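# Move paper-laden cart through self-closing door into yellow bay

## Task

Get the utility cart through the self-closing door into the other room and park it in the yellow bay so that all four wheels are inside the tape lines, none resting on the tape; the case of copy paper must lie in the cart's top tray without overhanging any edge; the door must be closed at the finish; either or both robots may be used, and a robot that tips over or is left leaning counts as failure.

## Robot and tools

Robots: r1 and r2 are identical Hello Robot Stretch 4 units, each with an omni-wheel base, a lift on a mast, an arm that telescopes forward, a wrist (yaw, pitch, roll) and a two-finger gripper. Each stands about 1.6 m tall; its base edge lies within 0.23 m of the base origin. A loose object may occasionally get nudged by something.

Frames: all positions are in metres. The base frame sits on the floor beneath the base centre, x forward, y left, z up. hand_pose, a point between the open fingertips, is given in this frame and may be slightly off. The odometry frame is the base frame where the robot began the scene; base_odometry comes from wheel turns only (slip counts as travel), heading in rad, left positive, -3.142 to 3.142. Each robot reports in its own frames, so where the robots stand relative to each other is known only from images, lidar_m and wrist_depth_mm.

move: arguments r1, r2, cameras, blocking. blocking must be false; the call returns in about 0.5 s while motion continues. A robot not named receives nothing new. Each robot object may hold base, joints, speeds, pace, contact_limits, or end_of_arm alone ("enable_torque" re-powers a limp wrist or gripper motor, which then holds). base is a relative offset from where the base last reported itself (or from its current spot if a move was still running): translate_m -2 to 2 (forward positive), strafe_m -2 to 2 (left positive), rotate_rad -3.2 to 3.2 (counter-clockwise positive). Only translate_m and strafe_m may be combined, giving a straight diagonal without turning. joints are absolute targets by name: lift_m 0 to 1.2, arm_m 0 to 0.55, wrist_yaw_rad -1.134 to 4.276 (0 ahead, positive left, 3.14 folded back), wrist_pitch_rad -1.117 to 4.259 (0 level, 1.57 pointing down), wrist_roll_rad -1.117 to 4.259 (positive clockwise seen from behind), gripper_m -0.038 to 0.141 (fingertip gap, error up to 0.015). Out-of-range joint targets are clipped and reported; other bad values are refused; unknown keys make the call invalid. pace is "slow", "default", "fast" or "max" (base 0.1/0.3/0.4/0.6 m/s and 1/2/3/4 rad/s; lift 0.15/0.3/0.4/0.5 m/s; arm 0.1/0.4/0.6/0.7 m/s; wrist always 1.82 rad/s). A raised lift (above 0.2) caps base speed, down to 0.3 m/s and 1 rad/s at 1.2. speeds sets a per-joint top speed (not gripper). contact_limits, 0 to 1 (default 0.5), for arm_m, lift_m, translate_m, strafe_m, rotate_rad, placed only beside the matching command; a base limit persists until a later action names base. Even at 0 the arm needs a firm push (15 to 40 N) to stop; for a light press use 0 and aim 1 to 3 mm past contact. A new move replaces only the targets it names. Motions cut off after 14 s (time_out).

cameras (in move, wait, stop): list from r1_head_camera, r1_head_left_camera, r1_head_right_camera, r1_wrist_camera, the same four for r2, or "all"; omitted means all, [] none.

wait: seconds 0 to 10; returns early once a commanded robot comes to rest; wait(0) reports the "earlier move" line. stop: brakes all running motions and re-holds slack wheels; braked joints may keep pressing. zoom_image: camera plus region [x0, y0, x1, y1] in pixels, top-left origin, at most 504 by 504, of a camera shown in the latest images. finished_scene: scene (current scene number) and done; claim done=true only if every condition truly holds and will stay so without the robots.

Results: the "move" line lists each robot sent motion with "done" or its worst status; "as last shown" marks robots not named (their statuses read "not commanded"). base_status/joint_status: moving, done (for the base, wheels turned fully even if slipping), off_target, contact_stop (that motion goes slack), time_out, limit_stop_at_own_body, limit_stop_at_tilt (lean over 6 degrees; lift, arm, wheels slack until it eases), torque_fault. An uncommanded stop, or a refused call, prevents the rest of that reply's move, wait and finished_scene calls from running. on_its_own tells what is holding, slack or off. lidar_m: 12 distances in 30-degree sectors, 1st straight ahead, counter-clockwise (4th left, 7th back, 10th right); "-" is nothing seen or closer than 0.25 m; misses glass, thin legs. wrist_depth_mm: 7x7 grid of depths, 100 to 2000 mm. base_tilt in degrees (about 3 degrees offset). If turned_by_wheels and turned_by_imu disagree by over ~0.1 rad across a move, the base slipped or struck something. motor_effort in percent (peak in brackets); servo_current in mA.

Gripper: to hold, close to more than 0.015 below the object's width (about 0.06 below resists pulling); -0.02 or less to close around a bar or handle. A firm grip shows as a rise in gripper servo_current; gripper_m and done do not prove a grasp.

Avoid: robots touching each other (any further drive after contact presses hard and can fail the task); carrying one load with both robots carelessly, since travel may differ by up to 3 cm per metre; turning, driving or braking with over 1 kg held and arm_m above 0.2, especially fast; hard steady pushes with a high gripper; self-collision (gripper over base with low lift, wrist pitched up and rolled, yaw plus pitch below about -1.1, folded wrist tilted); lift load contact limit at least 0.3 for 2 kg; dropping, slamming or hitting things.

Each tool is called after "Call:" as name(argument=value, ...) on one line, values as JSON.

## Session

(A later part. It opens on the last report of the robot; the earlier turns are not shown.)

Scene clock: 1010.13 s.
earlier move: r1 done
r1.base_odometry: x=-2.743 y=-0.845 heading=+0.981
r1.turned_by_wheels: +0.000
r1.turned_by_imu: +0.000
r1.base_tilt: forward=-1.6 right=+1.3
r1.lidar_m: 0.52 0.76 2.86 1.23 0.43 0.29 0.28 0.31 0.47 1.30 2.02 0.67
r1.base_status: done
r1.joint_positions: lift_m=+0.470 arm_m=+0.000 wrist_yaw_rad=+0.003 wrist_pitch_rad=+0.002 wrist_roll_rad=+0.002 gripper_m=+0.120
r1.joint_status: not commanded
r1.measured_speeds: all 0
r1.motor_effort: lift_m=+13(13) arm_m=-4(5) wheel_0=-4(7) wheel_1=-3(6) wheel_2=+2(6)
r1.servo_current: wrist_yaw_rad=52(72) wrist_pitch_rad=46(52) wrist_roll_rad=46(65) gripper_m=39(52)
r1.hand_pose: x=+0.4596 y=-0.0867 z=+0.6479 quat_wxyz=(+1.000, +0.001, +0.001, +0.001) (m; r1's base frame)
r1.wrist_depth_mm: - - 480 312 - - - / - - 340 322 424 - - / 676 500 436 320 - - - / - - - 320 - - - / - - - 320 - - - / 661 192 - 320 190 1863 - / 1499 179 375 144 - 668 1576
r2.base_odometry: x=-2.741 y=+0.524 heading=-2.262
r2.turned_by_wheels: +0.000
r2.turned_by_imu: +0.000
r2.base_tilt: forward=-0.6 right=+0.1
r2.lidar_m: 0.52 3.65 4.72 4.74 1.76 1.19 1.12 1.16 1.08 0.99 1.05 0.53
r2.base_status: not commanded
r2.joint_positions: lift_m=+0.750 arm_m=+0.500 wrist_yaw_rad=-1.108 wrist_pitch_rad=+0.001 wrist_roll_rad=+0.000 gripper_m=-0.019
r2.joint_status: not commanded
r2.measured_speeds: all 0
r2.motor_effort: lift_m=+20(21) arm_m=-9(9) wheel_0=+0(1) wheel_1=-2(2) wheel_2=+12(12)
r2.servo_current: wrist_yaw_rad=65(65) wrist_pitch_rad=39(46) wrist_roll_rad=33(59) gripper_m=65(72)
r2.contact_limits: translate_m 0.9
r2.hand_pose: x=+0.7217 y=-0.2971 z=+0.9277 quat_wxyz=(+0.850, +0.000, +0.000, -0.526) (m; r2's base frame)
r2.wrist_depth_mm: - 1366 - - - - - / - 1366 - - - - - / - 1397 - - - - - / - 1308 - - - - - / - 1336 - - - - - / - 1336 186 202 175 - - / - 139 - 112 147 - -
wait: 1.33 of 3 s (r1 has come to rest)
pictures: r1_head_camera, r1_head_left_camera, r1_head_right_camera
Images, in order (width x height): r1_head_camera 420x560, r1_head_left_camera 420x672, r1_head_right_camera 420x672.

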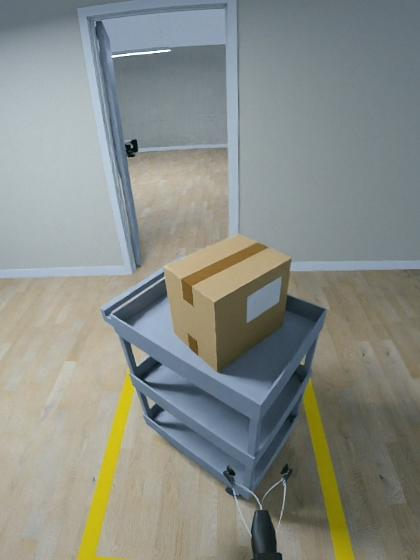

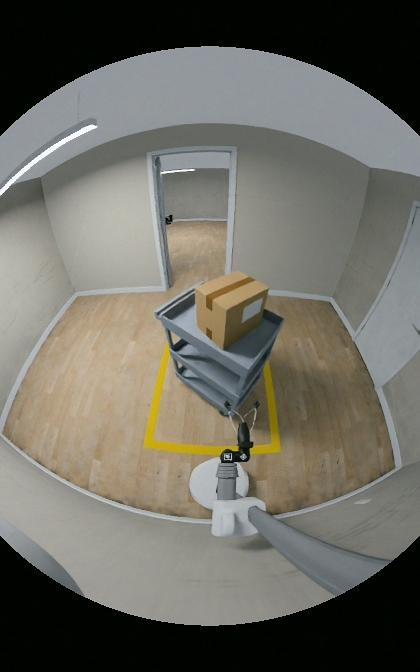

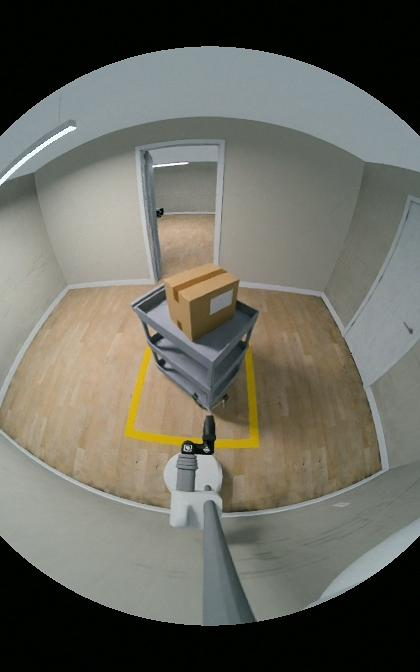

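Call:
move(blocking=false, cameras=[], r1={"base":{"strafe_m":-0.6},"pace":"default"}, r2={"base":{"translate_m":0.15},"pace":"slow"})

Call:
wait(seconds=4, cameras=[])

Call:
wait(seconds=2)

Scene clock: 1016.87 s.
move: r1 moving; r2 moving
r1.base_odometry: x=-2.713 y=-0.865 heading=+0.981
r1.turned_by_wheels: +0.000
r1.turned_by_imu: +0.000
r1.base_tilt: forward=-1.6 right=+1.3
r1.lidar_m: 0.50 0.74 2.90 1.25 0.44 0.32 0.27 0.32 0.47 1.33 2.00 0.75
r1.base_status: strafe_m moving
r1.joint_positions: lift_m=+0.470 arm_m=+0.000 wrist_yaw_rad=+0.003 wrist_pitch_rad=+0.002 wrist_roll_rad=+0.002 gripper_m=+0.120
r1.joint_status: not commanded
r1.measured_speeds: translate_m=+0.000 strafe_m=-0.141 rotate_rad=+0.002 lift_m=+0.000 arm_m=+0.000 wrist_yaw_rad=+0.000 wrist_pitch_rad=+0.000 wrist_roll_rad=+0.000
r1.motor_effort: lift_m=+13(13) arm_m=-4(4) wheel_0=+10(11) wheel_1=-8(10) wheel_2=+1(2)
r1.servo_current: wrist_yaw_rad=46(59) wrist_pitch_rad=46(52) wrist_roll_rad=59(72) gripper_m=46(46)
r1.hand_pose: x=+0.4596 y=-0.0867 z=+0.6479 quat_wxyz=(+1.000, +0.001, +0.001, +0.001) (m; r1's base frame)
r1.wrist_depth_mm: - 603 306 353 - - - / - - 320 351 477 - - / 634 462 366 402 621 - - / - - - - - - - / - - 1025 - - - - / 661 193 312 - 190 1808 - / 661 382 336 143 654 1397 1576
r2.base_odometry: x=-2.749 y=+0.514 heading=-2.261
r2.turned_by_wheels: +0.001
r2.turned_by_imu: +0.001
r2.base_tilt: forward=-0.6 right=+0.0
r2.lidar_m: 0.51 3.63 4.70 4.72 1.78 1.22 1.13 1.14 1.08 1.00 1.04 0.51
r2.base_status: translate_m moving
r2.joint_positions: lift_m=+0.750 arm_m=+0.500 wrist_yaw_rad=-1.108 wrist_pitch_rad=+0.001 wrist_roll_rad=+0.000 gripper_m=-0.019
r2.joint_status: not commanded
r2.measured_speeds: translate_m=+0.049 strafe_m=+0.000 rotate_rad=+0.002 lift_m=+0.000 arm_m=+0.000 wrist_yaw_rad=+0.000 wrist_pitch_rad=+0.000 wrist_roll_rad=+0.000
r2.motor_effort: lift_m=+20(20) arm_m=-9(9) wheel_0=+7(10) wheel_1=+7(8) wheel_2=-4(10)
r2.servo_current: wrist_yaw_rad=59(65) wrist_pitch_rad=39(46) wrist_roll_rad=52(52) gripper_m=65(72)
r2.hand_pose: x=+0.7217 y=-0.2971 z=+0.9277 quat_wxyz=(+0.850, +0.000, +0.000, -0.526) (m; r2's base frame)
r2.wrist_depth_mm: - 1366 - - - - - / - 1308 - - - - - / - 1397 - - - - - / - 1308 - - - - - / - 1308 - - - - - / - 1308 186 194 177 - - / - 131 - 112 - - -
pictures: none
No camera images: "cameras" was empty.

Scene clock: 1019.17 s.
earlier move: r1 moving; r2 done
r1.base_odometry: x=-2.251 y=-1.174 heading=+0.981
r1.turned_by_wheels: +0.000
r1.turned_by_imu: -0.003
r1.base_tilt: forward=-1.6 right=+1.3
r1.lidar_m: 0.91 0.70 0.82 1.32 0.45 0.31 0.30 0.32 0.47 1.30 1.44 1.96
r1.base_status: strafe_m moving
r1.joint_positions: lift_m=+0.470 arm_m=+0.000 wrist_yaw_rad=+0.003 wrist_pitch_rad=+0.002 wrist_roll_rad=+0.002 gripper_m=+0.120
r1.joint_status: not commanded
r1.measured_speeds: translate_m=+0.000 strafe_m=-0.074 rotate_rad=+0.002 lift_m=+0.000 arm_m=+0.000 wrist_yaw_rad=+0.000 wrist_pitch_rad=+0.000 wrist_roll_rad=+0.000
r1.motor_effort: lift_m=+14(14) arm_m=-4(5) wheel_0=+0(14) wheel_1=+0(10) wheel_2=+1(2)
r1.servo_current: wrist_yaw_rad=52(78) wrist_pitch_rad=46(52) wrist_roll_rad=52(72) gripper_m=39(52)
r1.hand_pose: x=+0.4596 y=-0.0867 z=+0.6479 quat_wxyz=(+1.000, +0.001, +0.001, +0.001) (m; r1's base frame)
r1.wrist_depth_mm: - - - - - - - / - - - - - - - / - - - - - - - / - - - - - - - / - - - - - - - / - 201 - - - 1863 1983 / 1499 1499 1499 148 1576 1430 1576
r2.base_odometry: x=-2.836 y=+0.408 heading=-2.260
r2.turned_by_wheels: +0.001
r2.turned_by_imu: +0.002
r2.base_tilt: forward=-0.6 right=+0.0
r2.lidar_m: 0.51 3.50 4.49 4.74 2.03 1.35 1.27 1.30 1.08 1.00 0.89 0.49
r2.base_status: done
r2.joint_positions: lift_m=+0.750 arm_m=+0.500 wrist_yaw_rad=-1.113 wrist_pitch_rad=+0.001 wrist_roll_rad=+0.000 gripper_m=-0.019
r2.joint_status: not commanded
r2.measured_speeds: all 0
r2.motor_effort: lift_m=+20(21) arm_m=-8(9) wheel_0=+12(17) wheel_1=+6(9) wheel_2=+3(10)
r2.servo_current: wrist_yaw_rad=46(65) wrist_pitch_rad=46(46) wrist_roll_rad=52(59) gripper_m=65(72)
r2.hand_pose: x=+0.7203 y=-0.2973 z=+0.9277 quat_wxyz=(+0.849, +0.000, +0.000, -0.528) (m; r2's base frame)
r2.wrist_depth_mm: - 1182 - - - 145 - / - 1205 - - - 179 - / - 1205 - - - 183 - / - 1229 - - - 183 - / - 1255 - - - 182 - / - 1229 186 202 181 147 - / - 127 - 112 - 123 -
wait: 2.30 of 4 s (r2 has come to rest)
pictures: none
No camera images: "cameras" was empty.

Scene clock: 1019.70 s.
earlier move: r1 done
r1.base_odometry: x=-2.244 y=-1.179 heading=+0.981
r1.turned_by_wheels: +0.000
r1.turned_by_imu: +0.000
r1.base_tilt: forward=-1.6 right=+1.3
r1.lidar_m: 2.45 0.71 0.84 1.34 0.42 0.32 0.30 0.33 0.46 1.28 1.42 1.95
r1.base_status: done
r1.joint_positions: lift_m=+0.470 arm_m=+0.000 wrist_yaw_rad=+0.003 wrist_pitch_rad=+0.002 wrist_roll_rad=+0.002 gripper_m=+0.120
r1.joint_status: not commanded
r1.measured_speeds: all 0
r1.motor_effort: lift_m=+14(14) arm_m=-4(5) wheel_0=+2(14) wheel_1=-1(10) wheel_2=+0(2)
r1.servo_current: wrist_yaw_rad=52(78) wrist_pitch_rad=39(52) wrist_roll_rad=26(72) gripper_m=39(52)
r1.hand_pose: x=+0.4596 y=-0.0867 z=+0.6479 quat_wxyz=(+1.000, +0.001, +0.001, +0.001) (m; r1's base frame)
r1.wrist_depth_mm: - - - - - - - / - - - - - - - / - - - - - - - / - - - - - - - / - - - - - - - / - 201 - - - 1863 1983 / 1499 1499 1464 148 1576 1430 1576
r2.base_odometry: x=-2.836 y=+0.408 heading=-2.260
r2.turned_by_wheels: +0.000
r2.turned_by_imu: +0.000
r2.base_tilt: forward=-0.6 right=+0.1
r2.lidar_m: 0.50 3.48 4.51 4.75 1.99 1.38 1.24 1.31 1.07 1.00 0.88 0.49
r2.base_status: done
r2.joint_positions: lift_m=+0.750 arm_m=+0.500 wrist_yaw_rad=-1.113 wrist_pitch_rad=+0.001 wrist_roll_rad=+0.000 gripper_m=-0.019
r2.joint_status: not commanded
r2.measured_speeds: all 0
r2.motor_effort: lift_m=+20(21) arm_m=-8(9) wheel_0=+12(17) wheel_1=+6(9) wheel_2=+3(10)
r2.servo_current: wrist_yaw_rad=46(65) wrist_pitch_rad=46(46) wrist_roll_rad=59(59) gripper_m=72(78)
r2.hand_pose: x=+0.7203 y=-0.2973 z=+0.9277 quat_wxyz=(+0.849, +0.000, +0.000, -0.528) (m; r2's base frame)
r2.wrist_depth_mm: - 1205 - - - 145 - / - 1205 - - - 179 - / - 1229 - - - 183 - / - 1205 - - - 183 - / - 1281 - - - 182 - / - 1229 186 202 182 147 - / - 127 - 112 - 123 -
wait: 0.53 of 2 s (r1 has come to rest)
pictures: r1_head_camera, r1_head_left_camera, r1_head_right_camera, r1_wrist_camera, r2_head_camera, r2_head_left_camera, r2_head_right_camera, r2_wrist_camera
Images, in order (width x height): r1_head_camera 420x560, r1_head_left_camera 420x672, r1_head_right_camera 420x672, r1_wrist_camera 616x392, r2_head_camera 420x560, r2_head_left_camera 420x672, r2_head_right_camera 420x672, r2_wrist_camera 616x392.

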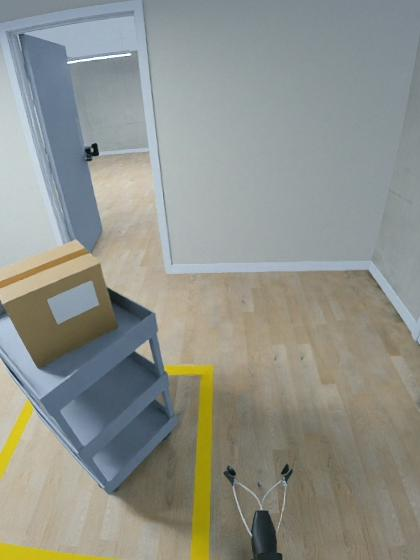

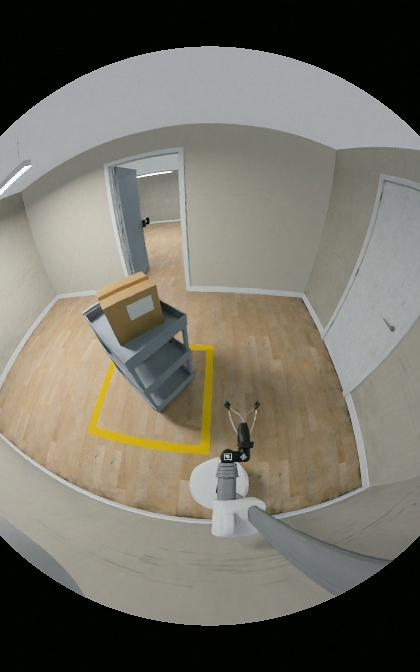

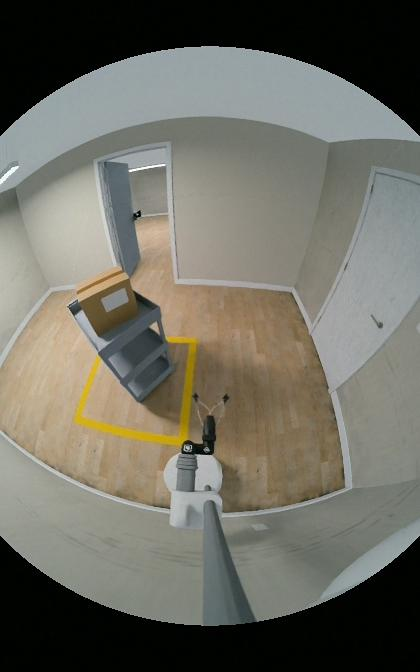

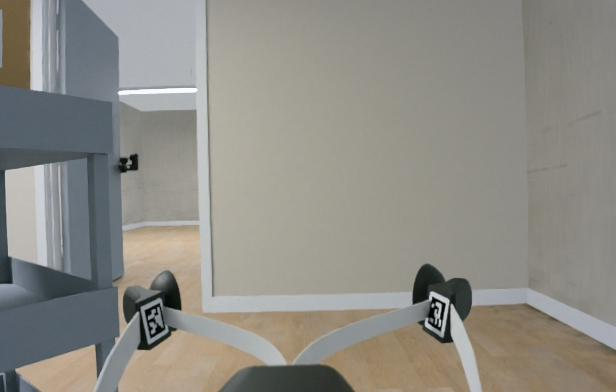

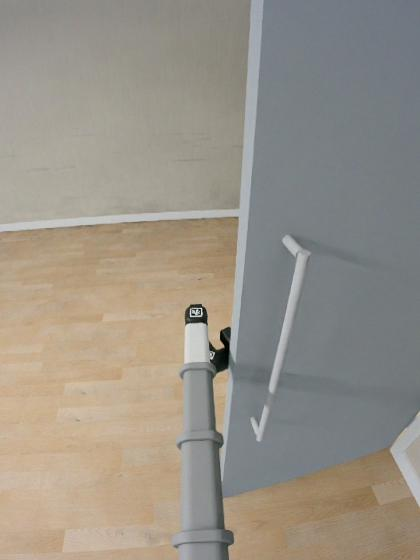

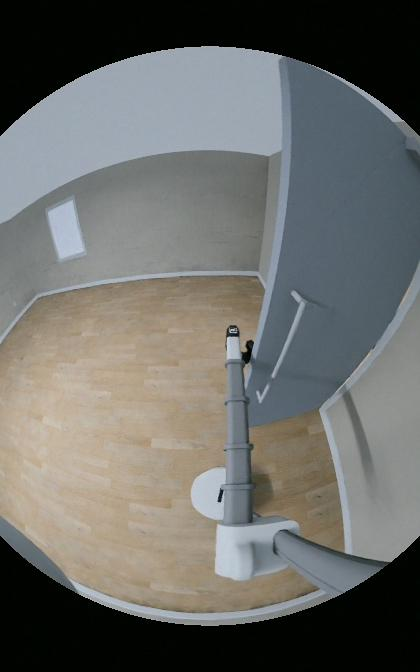

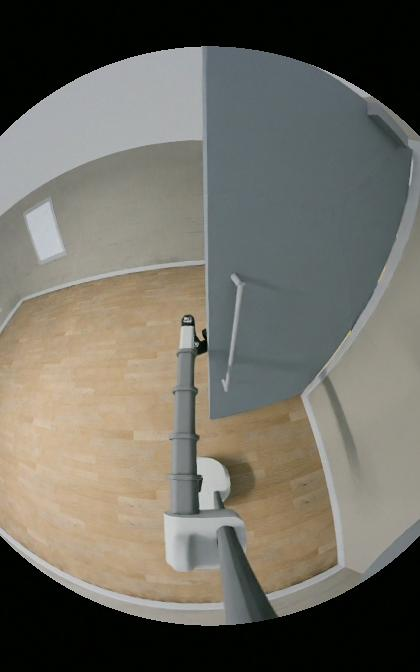

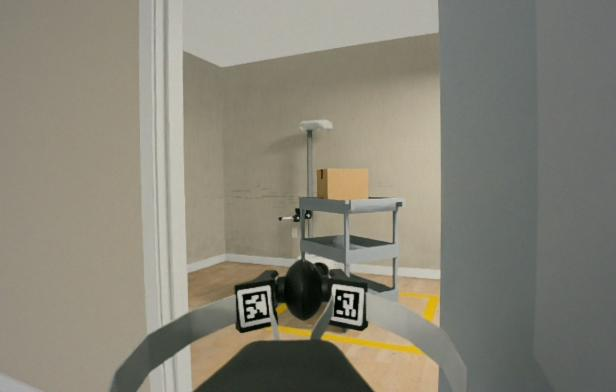

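Call:
zoom_image(camera="r2_wrist_camera", region=[200, 170, 450, 380])

Call:
zoom_image(camera="r1_head_camera", region=[0, 320, 240, 560])

Scaled by 2.016.

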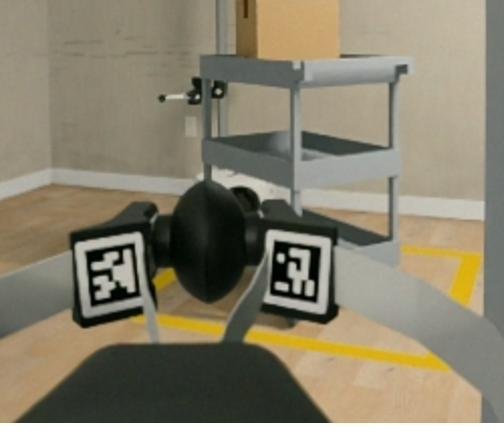

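Scaled by 2.100 from the camera's 420x560 image, which has a finer 600x800 frame.

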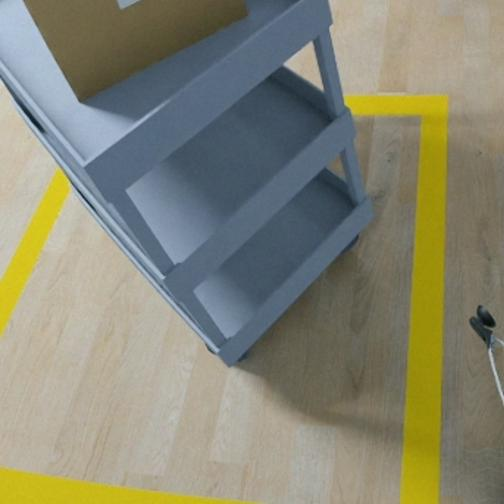

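Call:
move(blocking=false, cameras=[], r1={"base":{"strafe_m":1.1},"pace":"default"}, r2={"base":{"translate_m":0.15},"pace":"slow"})

Call:
wait(seconds=4, cameras=[])

Call:
wait(seconds=4)

Call:
zoom_image(camera="r1_head_camera", region=[180, 280, 420, 520])

Scene clock: 1033.13 s.
move: r1 moving; r2 moving
r1.base_odometry: x=-2.274 y=-1.159 heading=+0.981
r1.turned_by_wheels: +0.000
r1.turned_by_imu: +0.000
r1.base_tilt: forward=-1.6 right=+1.3
r1.lidar_m: 0.91 0.70 0.98 1.31 0.45 0.32 0.29 0.32 0.48 1.31 1.44 1.96
r1.base_status: strafe_m moving
r1.joint_positions: lift_m=+0.470 arm_m=+0.000 wrist_yaw_rad=+0.003 wrist_pitch_rad=+0.002 wrist_roll_rad=+0.002 gripper_m=+0.120
r1.joint_status: not commanded
r1.measured_speeds: translate_m=+0.000 strafe_m=+0.142 rotate_rad=-0.001 lift_m=+0.000 arm_m=+0.000 wrist_yaw_rad=+0.000 wrist_pitch_rad=+0.000 wrist_roll_rad=+0.000
r1.motor_effort: lift_m=+14(14) arm_m=-4(5) wheel_0=-11(11) wheel_1=+8(9) wheel_2=+0(1)
r1.servo_current: wrist_yaw_rad=52(65) wrist_pitch_rad=33(52) wrist_roll_rad=46(72) gripper_m=39(52)
r1.hand_pose: x=+0.4596 y=-0.0867 z=+0.6479 quat_wxyz=(+1.000, +0.001, +0.001, +0.001) (m; r1's base frame)
r1.wrist_depth_mm: - - - - - - - / - - - - - - - / - - - - - - - / - - - - - - - / - - - - - - - / - 195 - - - 1863 1921 / 1499 1499 1499 148 1576 1430 1576
r2.base_odometry: x=-2.844 y=+0.398 heading=-2.259
r2.turned_by_wheels: +0.001
r2.turned_by_imu: +0.001
r2.base_tilt: forward=-0.7 right=+0.1
r2.lidar_m: 0.52 3.47 4.51 4.75 2.02 1.38 1.29 1.32 1.08 0.99 0.88 0.48
r2.base_status: translate_m moving
r2.joint_positions: lift_m=+0.750 arm_m=+0.500 wrist_yaw_rad=-1.113 wrist_pitch_rad=+0.001 wrist_roll_rad=+0.000 gripper_m=-0.019
r2.joint_status: not commanded
r2.measured_speeds: translate_m=+0.049 strafe_m=+0.000 rotate_rad=-0.005 lift_m=+0.000 arm_m=+0.000 wrist_yaw_rad=+0.000 wrist_pitch_rad=+0.000 wrist_roll_rad=+0.000
r2.motor_effort: lift_m=+20(20) arm_m=-8(9) wheel_0=+10(12) wheel_1=+7(8) wheel_2=-4(4)
r2.servo_current: wrist_yaw_rad=52(65) wrist_pitch_rad=39(52) wrist_roll_rad=52(59) gripper_m=72(72)
r2.hand_pose: x=+0.7203 y=-0.2973 z=+0.9277 quat_wxyz=(+0.849, +0.000, +0.000, -0.528) (m; r2's base frame)
r2.wrist_depth_mm: - - - - - 159 - / - 1255 - - - 160 - / - 1255 - - - 164 - / - 1255 - - - 165 - / - 1255 - - - 164 - / - 1255 184 202 181 161 - / - 128 - 112 - 131 -
pictures: none
No camera images: "cameras" was empty.

Scene clock: 1035.40 s.
earlier move: r1 moving; r2 done
r1.base_odometry: x=-2.805 y=-0.803 heading=+0.981
r1.turned_by_wheels: +0.000
r1.turned_by_imu: +0.004
r1.base_tilt: forward=-1.5 right=+1.3
r1.lidar_m: 0.55 0.85 2.78 1.25 0.44 0.32 0.29 0.33 0.45 1.36 2.13 0.56
r1.base_status: strafe_m moving
r1.joint_positions: lift_m=+0.470 arm_m=+0.000 wrist_yaw_rad=+0.003 wrist_pitch_rad=+0.002 wrist_roll_rad=+0.002 gripper_m=+0.120
r1.joint_status: not commanded
r1.measured_speeds: translate_m=+0.000 strafe_m=+0.300 rotate_rad=+0.000 lift_m=+0.000 arm_m=+0.000 wrist_yaw_rad=+0.000 wrist_pitch_rad=+0.000 wrist_roll_rad=+0.000
r1.motor_effort: lift_m=+14(14) arm_m=-4(5) wheel_0=-3(12) wheel_1=+4(12) wheel_2=+0(2)
r1.servo_current: wrist_yaw_rad=52(78) wrist_pitch_rad=46(52) wrist_roll_rad=52(72) gripper_m=46(52)
r1.hand_pose: x=+0.4596 y=-0.0867 z=+0.6479 quat_wxyz=(+1.000, +0.001, +0.001, +0.001) (m; r1's base frame)
r1.wrist_depth_mm: - - 508 - 349 - - / - - - 334 347 - - / - 512 439 442 389 - - / - - - - - - - / - - - - - - - / - 193 - - 194 1863 - / 1576 179 389 144 355 477 1576
r2.base_odometry: x=-2.931 y=+0.292 heading=-2.259
r2.turned_by_wheels: +0.000
r2.turned_by_imu: +0.002
r2.base_tilt: forward=-0.6 right=+0.0
r2.lidar_m: 0.49 3.34 4.31 4.76 2.22 1.52 1.42 1.47 1.07 0.97 0.73 0.48
r2.base_status: done
r2.joint_positions: lift_m=+0.750 arm_m=+0.500 wrist_yaw_rad=-1.113 wrist_pitch_rad=+0.001 wrist_roll_rad=+0.000 gripper_m=-0.019
r2.joint_status: not commanded
r2.measured_speeds: all 0
r2.motor_effort: lift_m=+20(20) arm_m=-8(9) wheel_0=+7(16) wheel_1=+4(8) wheel_2=+2(7)
r2.servo_current: wrist_yaw_rad=52(65) wrist_pitch_rad=33(52) wrist_roll_rad=59(59) gripper_m=65(78)
r2.hand_pose: x=+0.7203 y=-0.2973 z=+0.9277 quat_wxyz=(+0.849, +0.000, +0.000, -0.528) (m; r2's base frame)
r2.wrist_depth_mm: - - - - - - - / - - - - - - - / - - - - - - - / - - - - - - - / - - - - - - - / - - 183 202 181 - - / - 127 - 112 - 1808 -
wait: 2.27 of 4 s (r2 has come to rest)
pictures: none
No camera images: "cameras" was empty.

Scene clock: 1037.63 s.
earlier move: r1 done
r1.base_odometry: x=-3.159 y=-0.567 heading=+0.981
r1.turned_by_wheels: +0.000
r1.turned_by_imu: +0.002
r1.base_tilt: forward=-1.6 right=+1.3
r1.lidar_m: 0.81 2.58 2.33 1.24 0.47 0.32 0.30 0.33 0.48 1.33 0.76 0.73
r1.base_status: done
r1.joint_positions: lift_m=+0.470 arm_m=+0.000 wrist_yaw_rad=+0.003 wrist_pitch_rad=+0.002 wrist_roll_rad=+0.002 gripper_m=+0.120
r1.joint_status: not commanded
r1.measured_speeds: all 0
r1.motor_effort: lift_m=+14(14) arm_m=-4(5) wheel_0=+0(12) wheel_1=-1(12) wheel_2=+0(2)
r1.servo_current: wrist_yaw_rad=52(78) wrist_pitch_rad=52(52) wrist_roll_rad=65(72) gripper_m=39(52)
r1.hand_pose: x=+0.4596 y=-0.0867 z=+0.6479 quat_wxyz=(+1.000, +0.001, +0.001, +0.001) (m; r1's base frame)
r1.wrist_depth_mm: - - - - - 580 504 / - - - - - - - / - - - - - 517 484 / - - - - - - - / - - - - - - - / - - - - 190 - - / 1661 1499 1499 148 1008 179 -
r2.base_odometry: x=-2.931 y=+0.292 heading=-2.259
r2.turned_by_wheels: +0.000
r2.turned_by_imu: +0.000
r2.base_tilt: forward=-0.6 right=+0.0
r2.lidar_m: 0.50 3.33 4.30 4.75 2.21 1.56 1.41 1.45 1.07 0.98 0.74 0.45
r2.base_status: done
r2.joint_positions: lift_m=+0.750 arm_m=+0.500 wrist_yaw_rad=-1.113 wrist_pitch_rad=+0.001 wrist_roll_rad=+0.000 gripper_m=-0.019
r2.joint_status: not commanded
r2.measured_speeds: all 0
r2.motor_effort: lift_m=+20(21) arm_m=-8(9) wheel_0=+7(16) wheel_1=+4(8) wheel_2=+2(7)
r2.servo_current: wrist_yaw_rad=52(65) wrist_pitch_rad=33(52) wrist_roll_rad=46(65) gripper_m=65(78)
r2.hand_pose: x=+0.7203 y=-0.2973 z=+0.9277 quat_wxyz=(+0.849, +0.000, +0.000, -0.528) (m; r2's base frame)
r2.wrist_depth_mm: - - - - - - - / - - - - - - - / - - - - - - - / - - - - - - - / - - - - - - - / - - 183 202 182 - - / - 127 - 112 - 1808 -
wait: 2.23 of 4 s (r1 has come to rest)
pictures: r1_head_camera, r1_head_left_camera, r1_head_right_camera, r1_wrist_camera, r2_head_camera, r2_head_left_camera, r2_head_right_camera, r2_wrist_camera
Images, in order (width x height): r1_head_camera 420x560, r1_head_left_camera 420x672, r1_head_right_camera 420x672, r1_wrist_camera 616x392, r2_head_camera 420x560, r2_head_left_camera 420x672, r2_head_right_camera 420x672, r2_wrist_camera 616x392.

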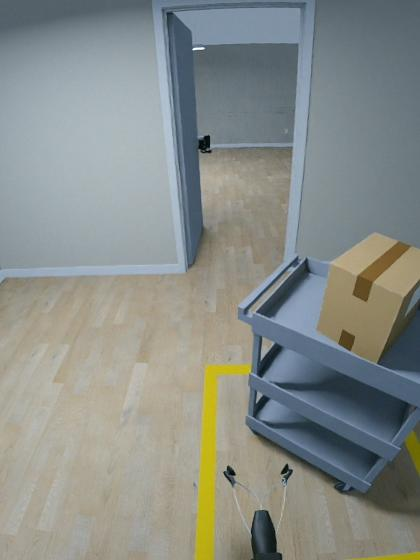

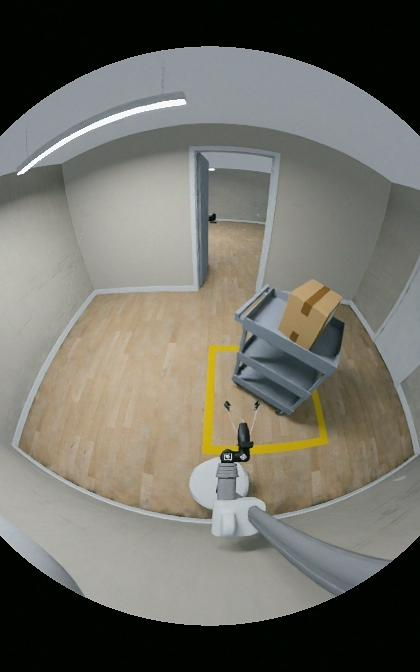

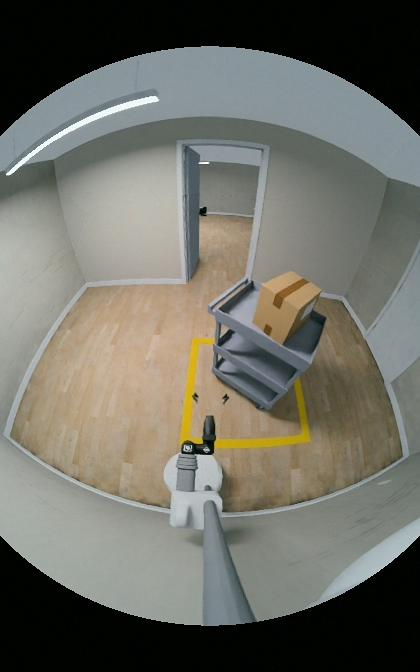

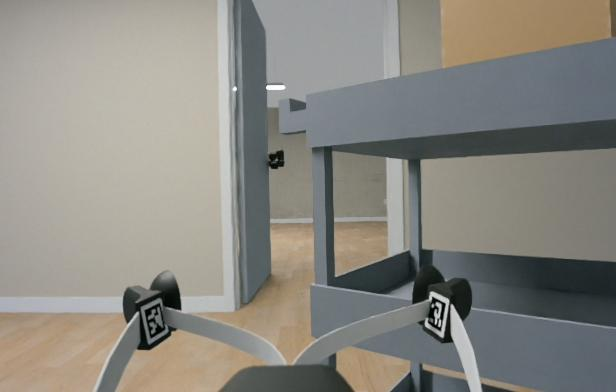

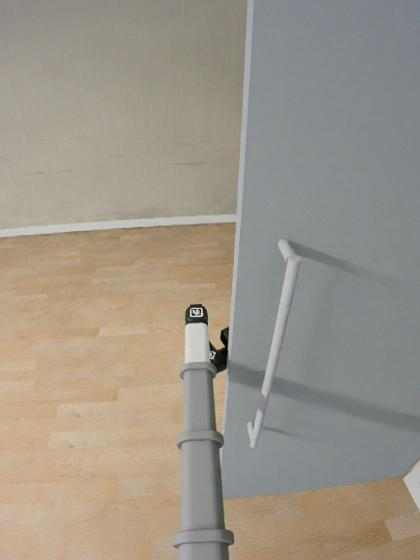

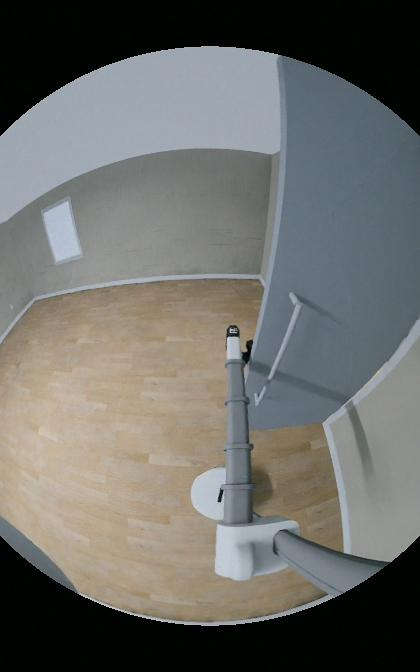

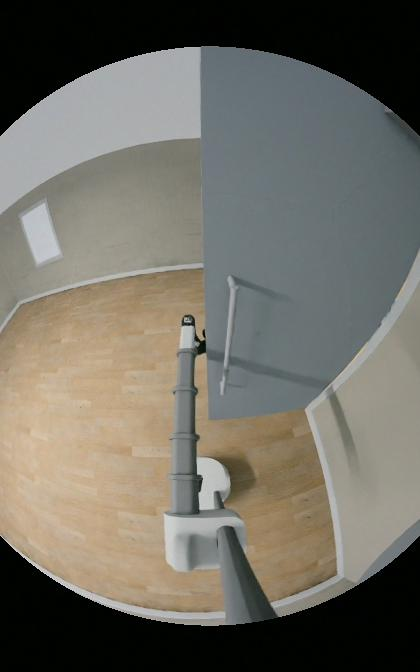

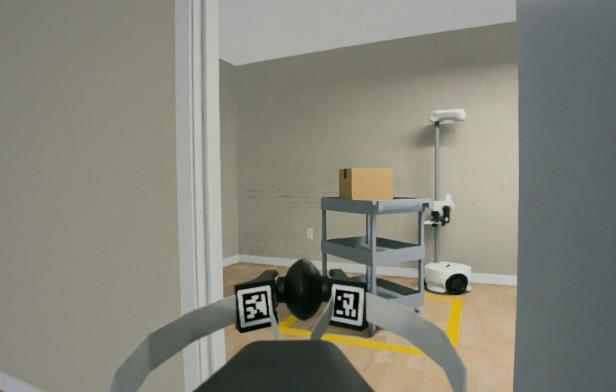

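Scaled by 2.100 from the camera's 420x560 image, which has a finer 600x800 frame.

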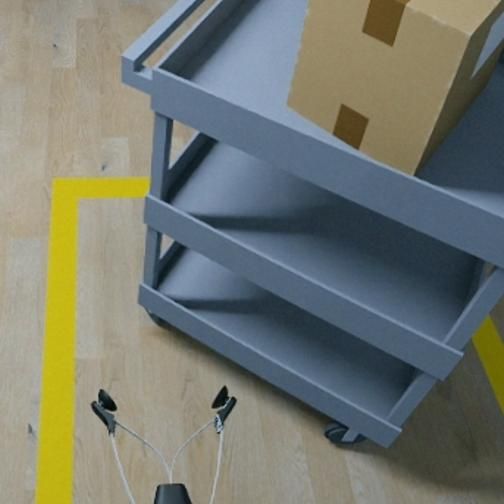

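Call:
zoom_image(camera="r2_wrist_camera", region=[310, 260, 470, 370])

Scaled by 3.150.

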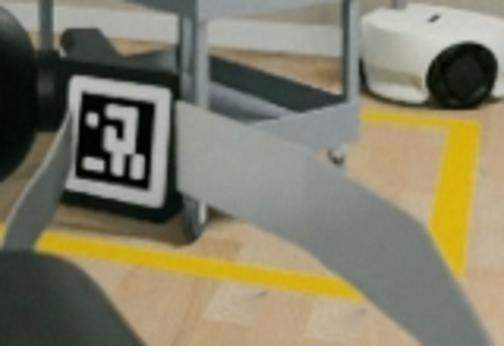

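Call:
move(blocking=false, cameras=[], r1={"base":{"strafe_m":-0.5},"pace":"default"}, r2={"base":{"translate_m":0.12},"pace":"slow"})

Call:
wait(seconds=4, cameras=[])

Call:
wait(seconds=4, cameras=["r1_head_camera","r1_wrist_camera","r2_head_camera","r2_wrist_camera"])

Scene clock: 1052.10 s.
move: r1 moving; r2 moving
r1.base_odometry: x=-3.129 y=-0.587 heading=+0.981
r1.turned_by_wheels: +0.000
r1.turned_by_imu: +0.000
r1.base_tilt: forward=-1.5 right=+1.3
r1.lidar_m: 0.77 2.54 2.39 1.25 0.45 0.33 0.29 0.32 0.47 1.33 0.76 0.73
r1.base_status: strafe_m moving
r1.joint_positions: lift_m=+0.470 arm_m=+0.000 wrist_yaw_rad=+0.003 wrist_pitch_rad=+0.002 wrist_roll_rad=+0.002 gripper_m=+0.120
r1.joint_status: not commanded
r1.measured_speeds: translate_m=+0.000 strafe_m=-0.139 rotate_rad=+0.001 lift_m=+0.000 arm_m=+0.000 wrist_yaw_rad=+0.000 wrist_pitch_rad=+0.000 wrist_roll_rad=+0.000
r1.motor_effort: lift_m=+14(14) arm_m=-4(5) wheel_0=+10(12) wheel_1=-10(10) wheel_2=+0(1)
r1.servo_current: wrist_yaw_rad=46(65) wrist_pitch_rad=39(46) wrist_roll_rad=59(65) gripper_m=39(39)
r1.hand_pose: x=+0.4596 y=-0.0867 z=+0.6479 quat_wxyz=(+1.000, +0.001, +0.001, +0.001) (m; r1's base frame)
r1.wrist_depth_mm: - - - - - 559 484 / - - - - - - - / - - - - - 496 484 / - - - - - - - / - - - - - - - / - 1983 - 668 190 197 - / 1708 1499 1464 148 - 179 -
r2.base_odometry: x=-2.939 y=+0.283 heading=-2.259
r2.turned_by_wheels: +0.001
r2.turned_by_imu: +0.001
r2.base_tilt: forward=-0.6 right=+0.1
r2.lidar_m: 0.49 3.32 4.31 4.76 2.23 1.55 1.43 1.46 1.07 0.98 0.73 0.44
r2.base_status: translate_m moving
r2.joint_positions: lift_m=+0.750 arm_m=+0.500 wrist_yaw_rad=-1.113 wrist_pitch_rad=+0.001 wrist_roll_rad=+0.000 gripper_m=-0.019
r2.joint_status: not commanded
r2.measured_speeds: translate_m=+0.049 strafe_m=-0.001 rotate_rad=+0.000 lift_m=+0.000 arm_m=+0.000 wrist_yaw_rad=+0.000 wrist_pitch_rad=+0.000 wrist_roll_rad=+0.000
r2.motor_effort: lift_m=+20(20) arm_m=-8(9) wheel_0=+6(11) wheel_1=+6(6) wheel_2=-7(7)
r2.servo_current: wrist_yaw_rad=39(59) wrist_pitch_rad=39(39) wrist_roll_rad=39(59) gripper_m=65(72)
r2.hand_pose: x=+0.7203 y=-0.2973 z=+0.9277 quat_wxyz=(+0.849, +0.000, +0.000, -0.528) (m; r2's base frame)
r2.wrist_depth_mm: - - - - - - - / - - - - - - - / - - - - - - - / - - - - - - - / - - - - - - - / - - 182 202 182 - - / - 127 - 112 - 1863 -
pictures: none
No camera images: "cameras" was empty.

Scene clock: 1054.07 s.
earlier move: r1 moving; r2 done
r1.base_odometry: x=-2.750 y=-0.841 heading=+0.981
r1.turned_by_wheels: +0.000
r1.turned_by_imu: -0.003
r1.base_tilt: forward=-1.6 right=+1.3
r1.lidar_m: 0.53 0.77 2.83 1.26 0.47 0.30 0.29 0.32 0.48 1.34 2.05 0.69
r1.base_status: strafe_m moving
r1.joint_positions: lift_m=+0.470 arm_m=+0.000 wrist_yaw_rad=+0.003 wrist_pitch_rad=+0.002 wrist_roll_rad=+0.002 gripper_m=+0.120
r1.joint_status: not commanded
r1.measured_speeds: translate_m=+0.000 strafe_m=-0.073 rotate_rad=-0.001 lift_m=+0.000 arm_m=+0.000 wrist_yaw_rad=+0.000 wrist_pitch_rad=+0.000 wrist_roll_rad=+0.000
r1.motor_effort: lift_m=+14(14) arm_m=-4(5) wheel_0=+0(12) wheel_1=+0(11) wheel_2=-1(2)
r1.servo_current: wrist_yaw_rad=59(72) wrist_pitch_rad=39(52) wrist_roll_rad=52(65) gripper_m=46(46)
r1.hand_pose: x=+0.4596 y=-0.0867 z=+0.6479 quat_wxyz=(+1.000, +0.001, +0.001, +0.001) (m; r1's base frame)
r1.wrist_depth_mm: - - 466 315 - - - / - - 345 315 413 - - / 683 504 439 324 500 - - / - - - 324 - - - / - - - 324 - - - / 1983 192 - 319 190 1863 - / 1464 163 379 144 - 1430 1576
r2.base_odometry: x=-3.008 y=+0.200 heading=-2.259
r2.turned_by_wheels: +0.000
r2.turned_by_imu: +0.000
r2.base_tilt: forward=-0.6 right=+0.1
r2.lidar_m: 0.51 3.24 4.13 4.78 2.39 1.63 1.53 1.55 1.05 0.98 0.67 0.47
r2.base_status: done
r2.joint_positions: lift_m=+0.750 arm_m=+0.500 wrist_yaw_rad=-1.113 wrist_pitch_rad=+0.001 wrist_roll_rad=+0.000 gripper_m=-0.019
r2.joint_status: not commanded
r2.measured_speeds: all 0
r2.motor_effort: lift_m=+20(20) arm_m=-8(9) wheel_0=+1(11) wheel_1=+4(7) wheel_2=-2(8)
r2.servo_current: wrist_yaw_rad=52(59) wrist_pitch_rad=39(46) wrist_roll_rad=46(65) gripper_m=72(72)
r2.hand_pose: x=+0.7203 y=-0.2973 z=+0.9277 quat_wxyz=(+0.849, +0.000, +0.000, -0.528) (m; r2's base frame)
r2.wrist_depth_mm: - - 1182 - - - - / - - 1182 - - - - / - - 1160 - - - - / - - 1138 - - - - / - - 1118 - - - - / - - 182 202 182 - - / - 127 - 112 - 1983 1921
wait: 1.97 of 4 s (r2 has come to rest)
pictures: none
No camera images: "cameras" was empty.

Scene clock: 1054.60 s.
earlier move: r1 done
r1.base_odometry: x=-2.743 y=-0.845 heading=+0.981
r1.turned_by_wheels: +0.000
r1.turned_by_imu: +0.000
r1.base_tilt: forward=-1.6 right=+1.3
r1.lidar_m: 0.52 0.79 2.87 1.27 0.46 0.31 0.29 0.32 0.46 1.29 2.06 0.64
r1.base_status: done
r1.joint_positions: lift_m=+0.470 arm_m=+0.000 wrist_yaw_rad=+0.003 wrist_pitch_rad=+0.002 wrist_roll_rad=+0.002 gripper_m=+0.120
r1.joint_status: not commanded
r1.measured_speeds: all 0
r1.motor_effort: lift_m=+14(14) arm_m=-4(5) wheel_0=+1(12) wheel_1=+0(11) wheel_2=+0(2)
r1.servo_current: wrist_yaw_rad=52(72) wrist_pitch_rad=46(52) wrist_roll_rad=33(65) gripper_m=39(46)
r1.hand_pose: x=+0.4596 y=-0.0867 z=+0.6479 quat_wxyz=(+1.000, +0.001, +0.001, +0.001) (m; r1's base frame)
r1.wrist_depth_mm: - - 473 315 - - - / - - 340 322 427 - - / 661 496 436 322 - - - / - - - 324 - - - / - - - 322 - - - / 661 193 - 319 190 1863 - / 1499 179 373 144 - 668 1576
r2.base_odometry: x=-3.008 y=+0.200 heading=-2.259
r2.turned_by_wheels: +0.000
r2.turned_by_imu: +0.000
r2.base_tilt: forward=-0.7 right=+0.1
r2.lidar_m: 0.50 3.25 4.12 4.76 2.38 1.67 1.52 1.55 1.04 0.96 0.69 0.46
r2.base_status: done
r2.joint_positions: lift_m=+0.750 arm_m=+0.500 wrist_yaw_rad=-1.113 wrist_pitch_rad=+0.001 wrist_roll_rad=+0.000 gripper_m=-0.019
r2.joint_status: not commanded
r2.measured_speeds: all 0
r2.motor_effort: lift_m=+21(21) arm_m=-8(9) wheel_0=+1(11) wheel_1=+4(7) wheel_2=-2(8)
r2.servo_current: wrist_yaw_rad=52(59) wrist_pitch_rad=46(46) wrist_roll_rad=52(65) gripper_m=72(78)
r2.hand_pose: x=+0.7203 y=-0.2973 z=+0.9277 quat_wxyz=(+0.849, +0.000, +0.000, -0.528) (m; r2's base frame)
r2.wrist_depth_mm: - - 1160 - - - - / - - 1182 - - - - / - - 1182 - - - - / - - 1118 - - - - / - - 1118 - - - - / - - 182 202 182 - - / - 127 - 112 - 1921 1863
wait: 0.53 of 4 s (r1 has come to rest)
pictures: r1_head_camera, r1_wrist_camera, r2_head_camera, r2_wrist_camera
Images, in order (width x height): r1_head_camera 420x560, r1_wrist_camera 616x392, r2_head_camera 420x560, r2_wrist_camera 616x392.

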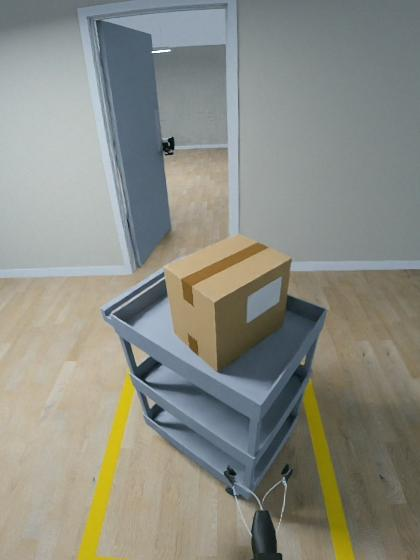

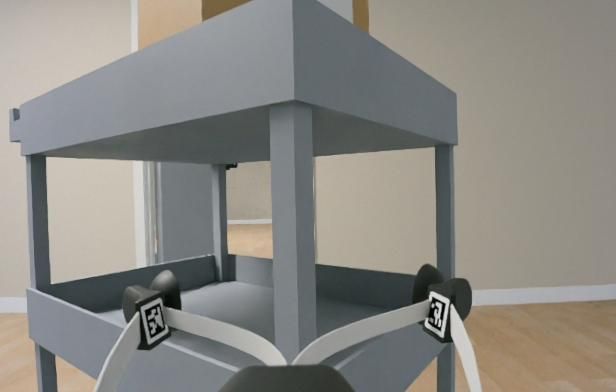

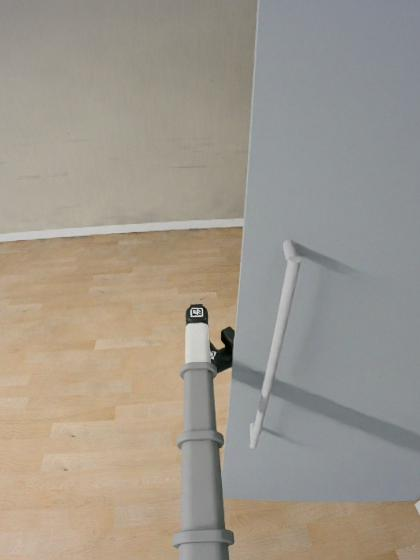

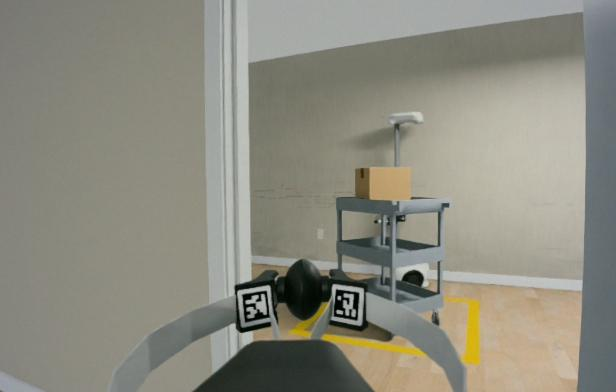

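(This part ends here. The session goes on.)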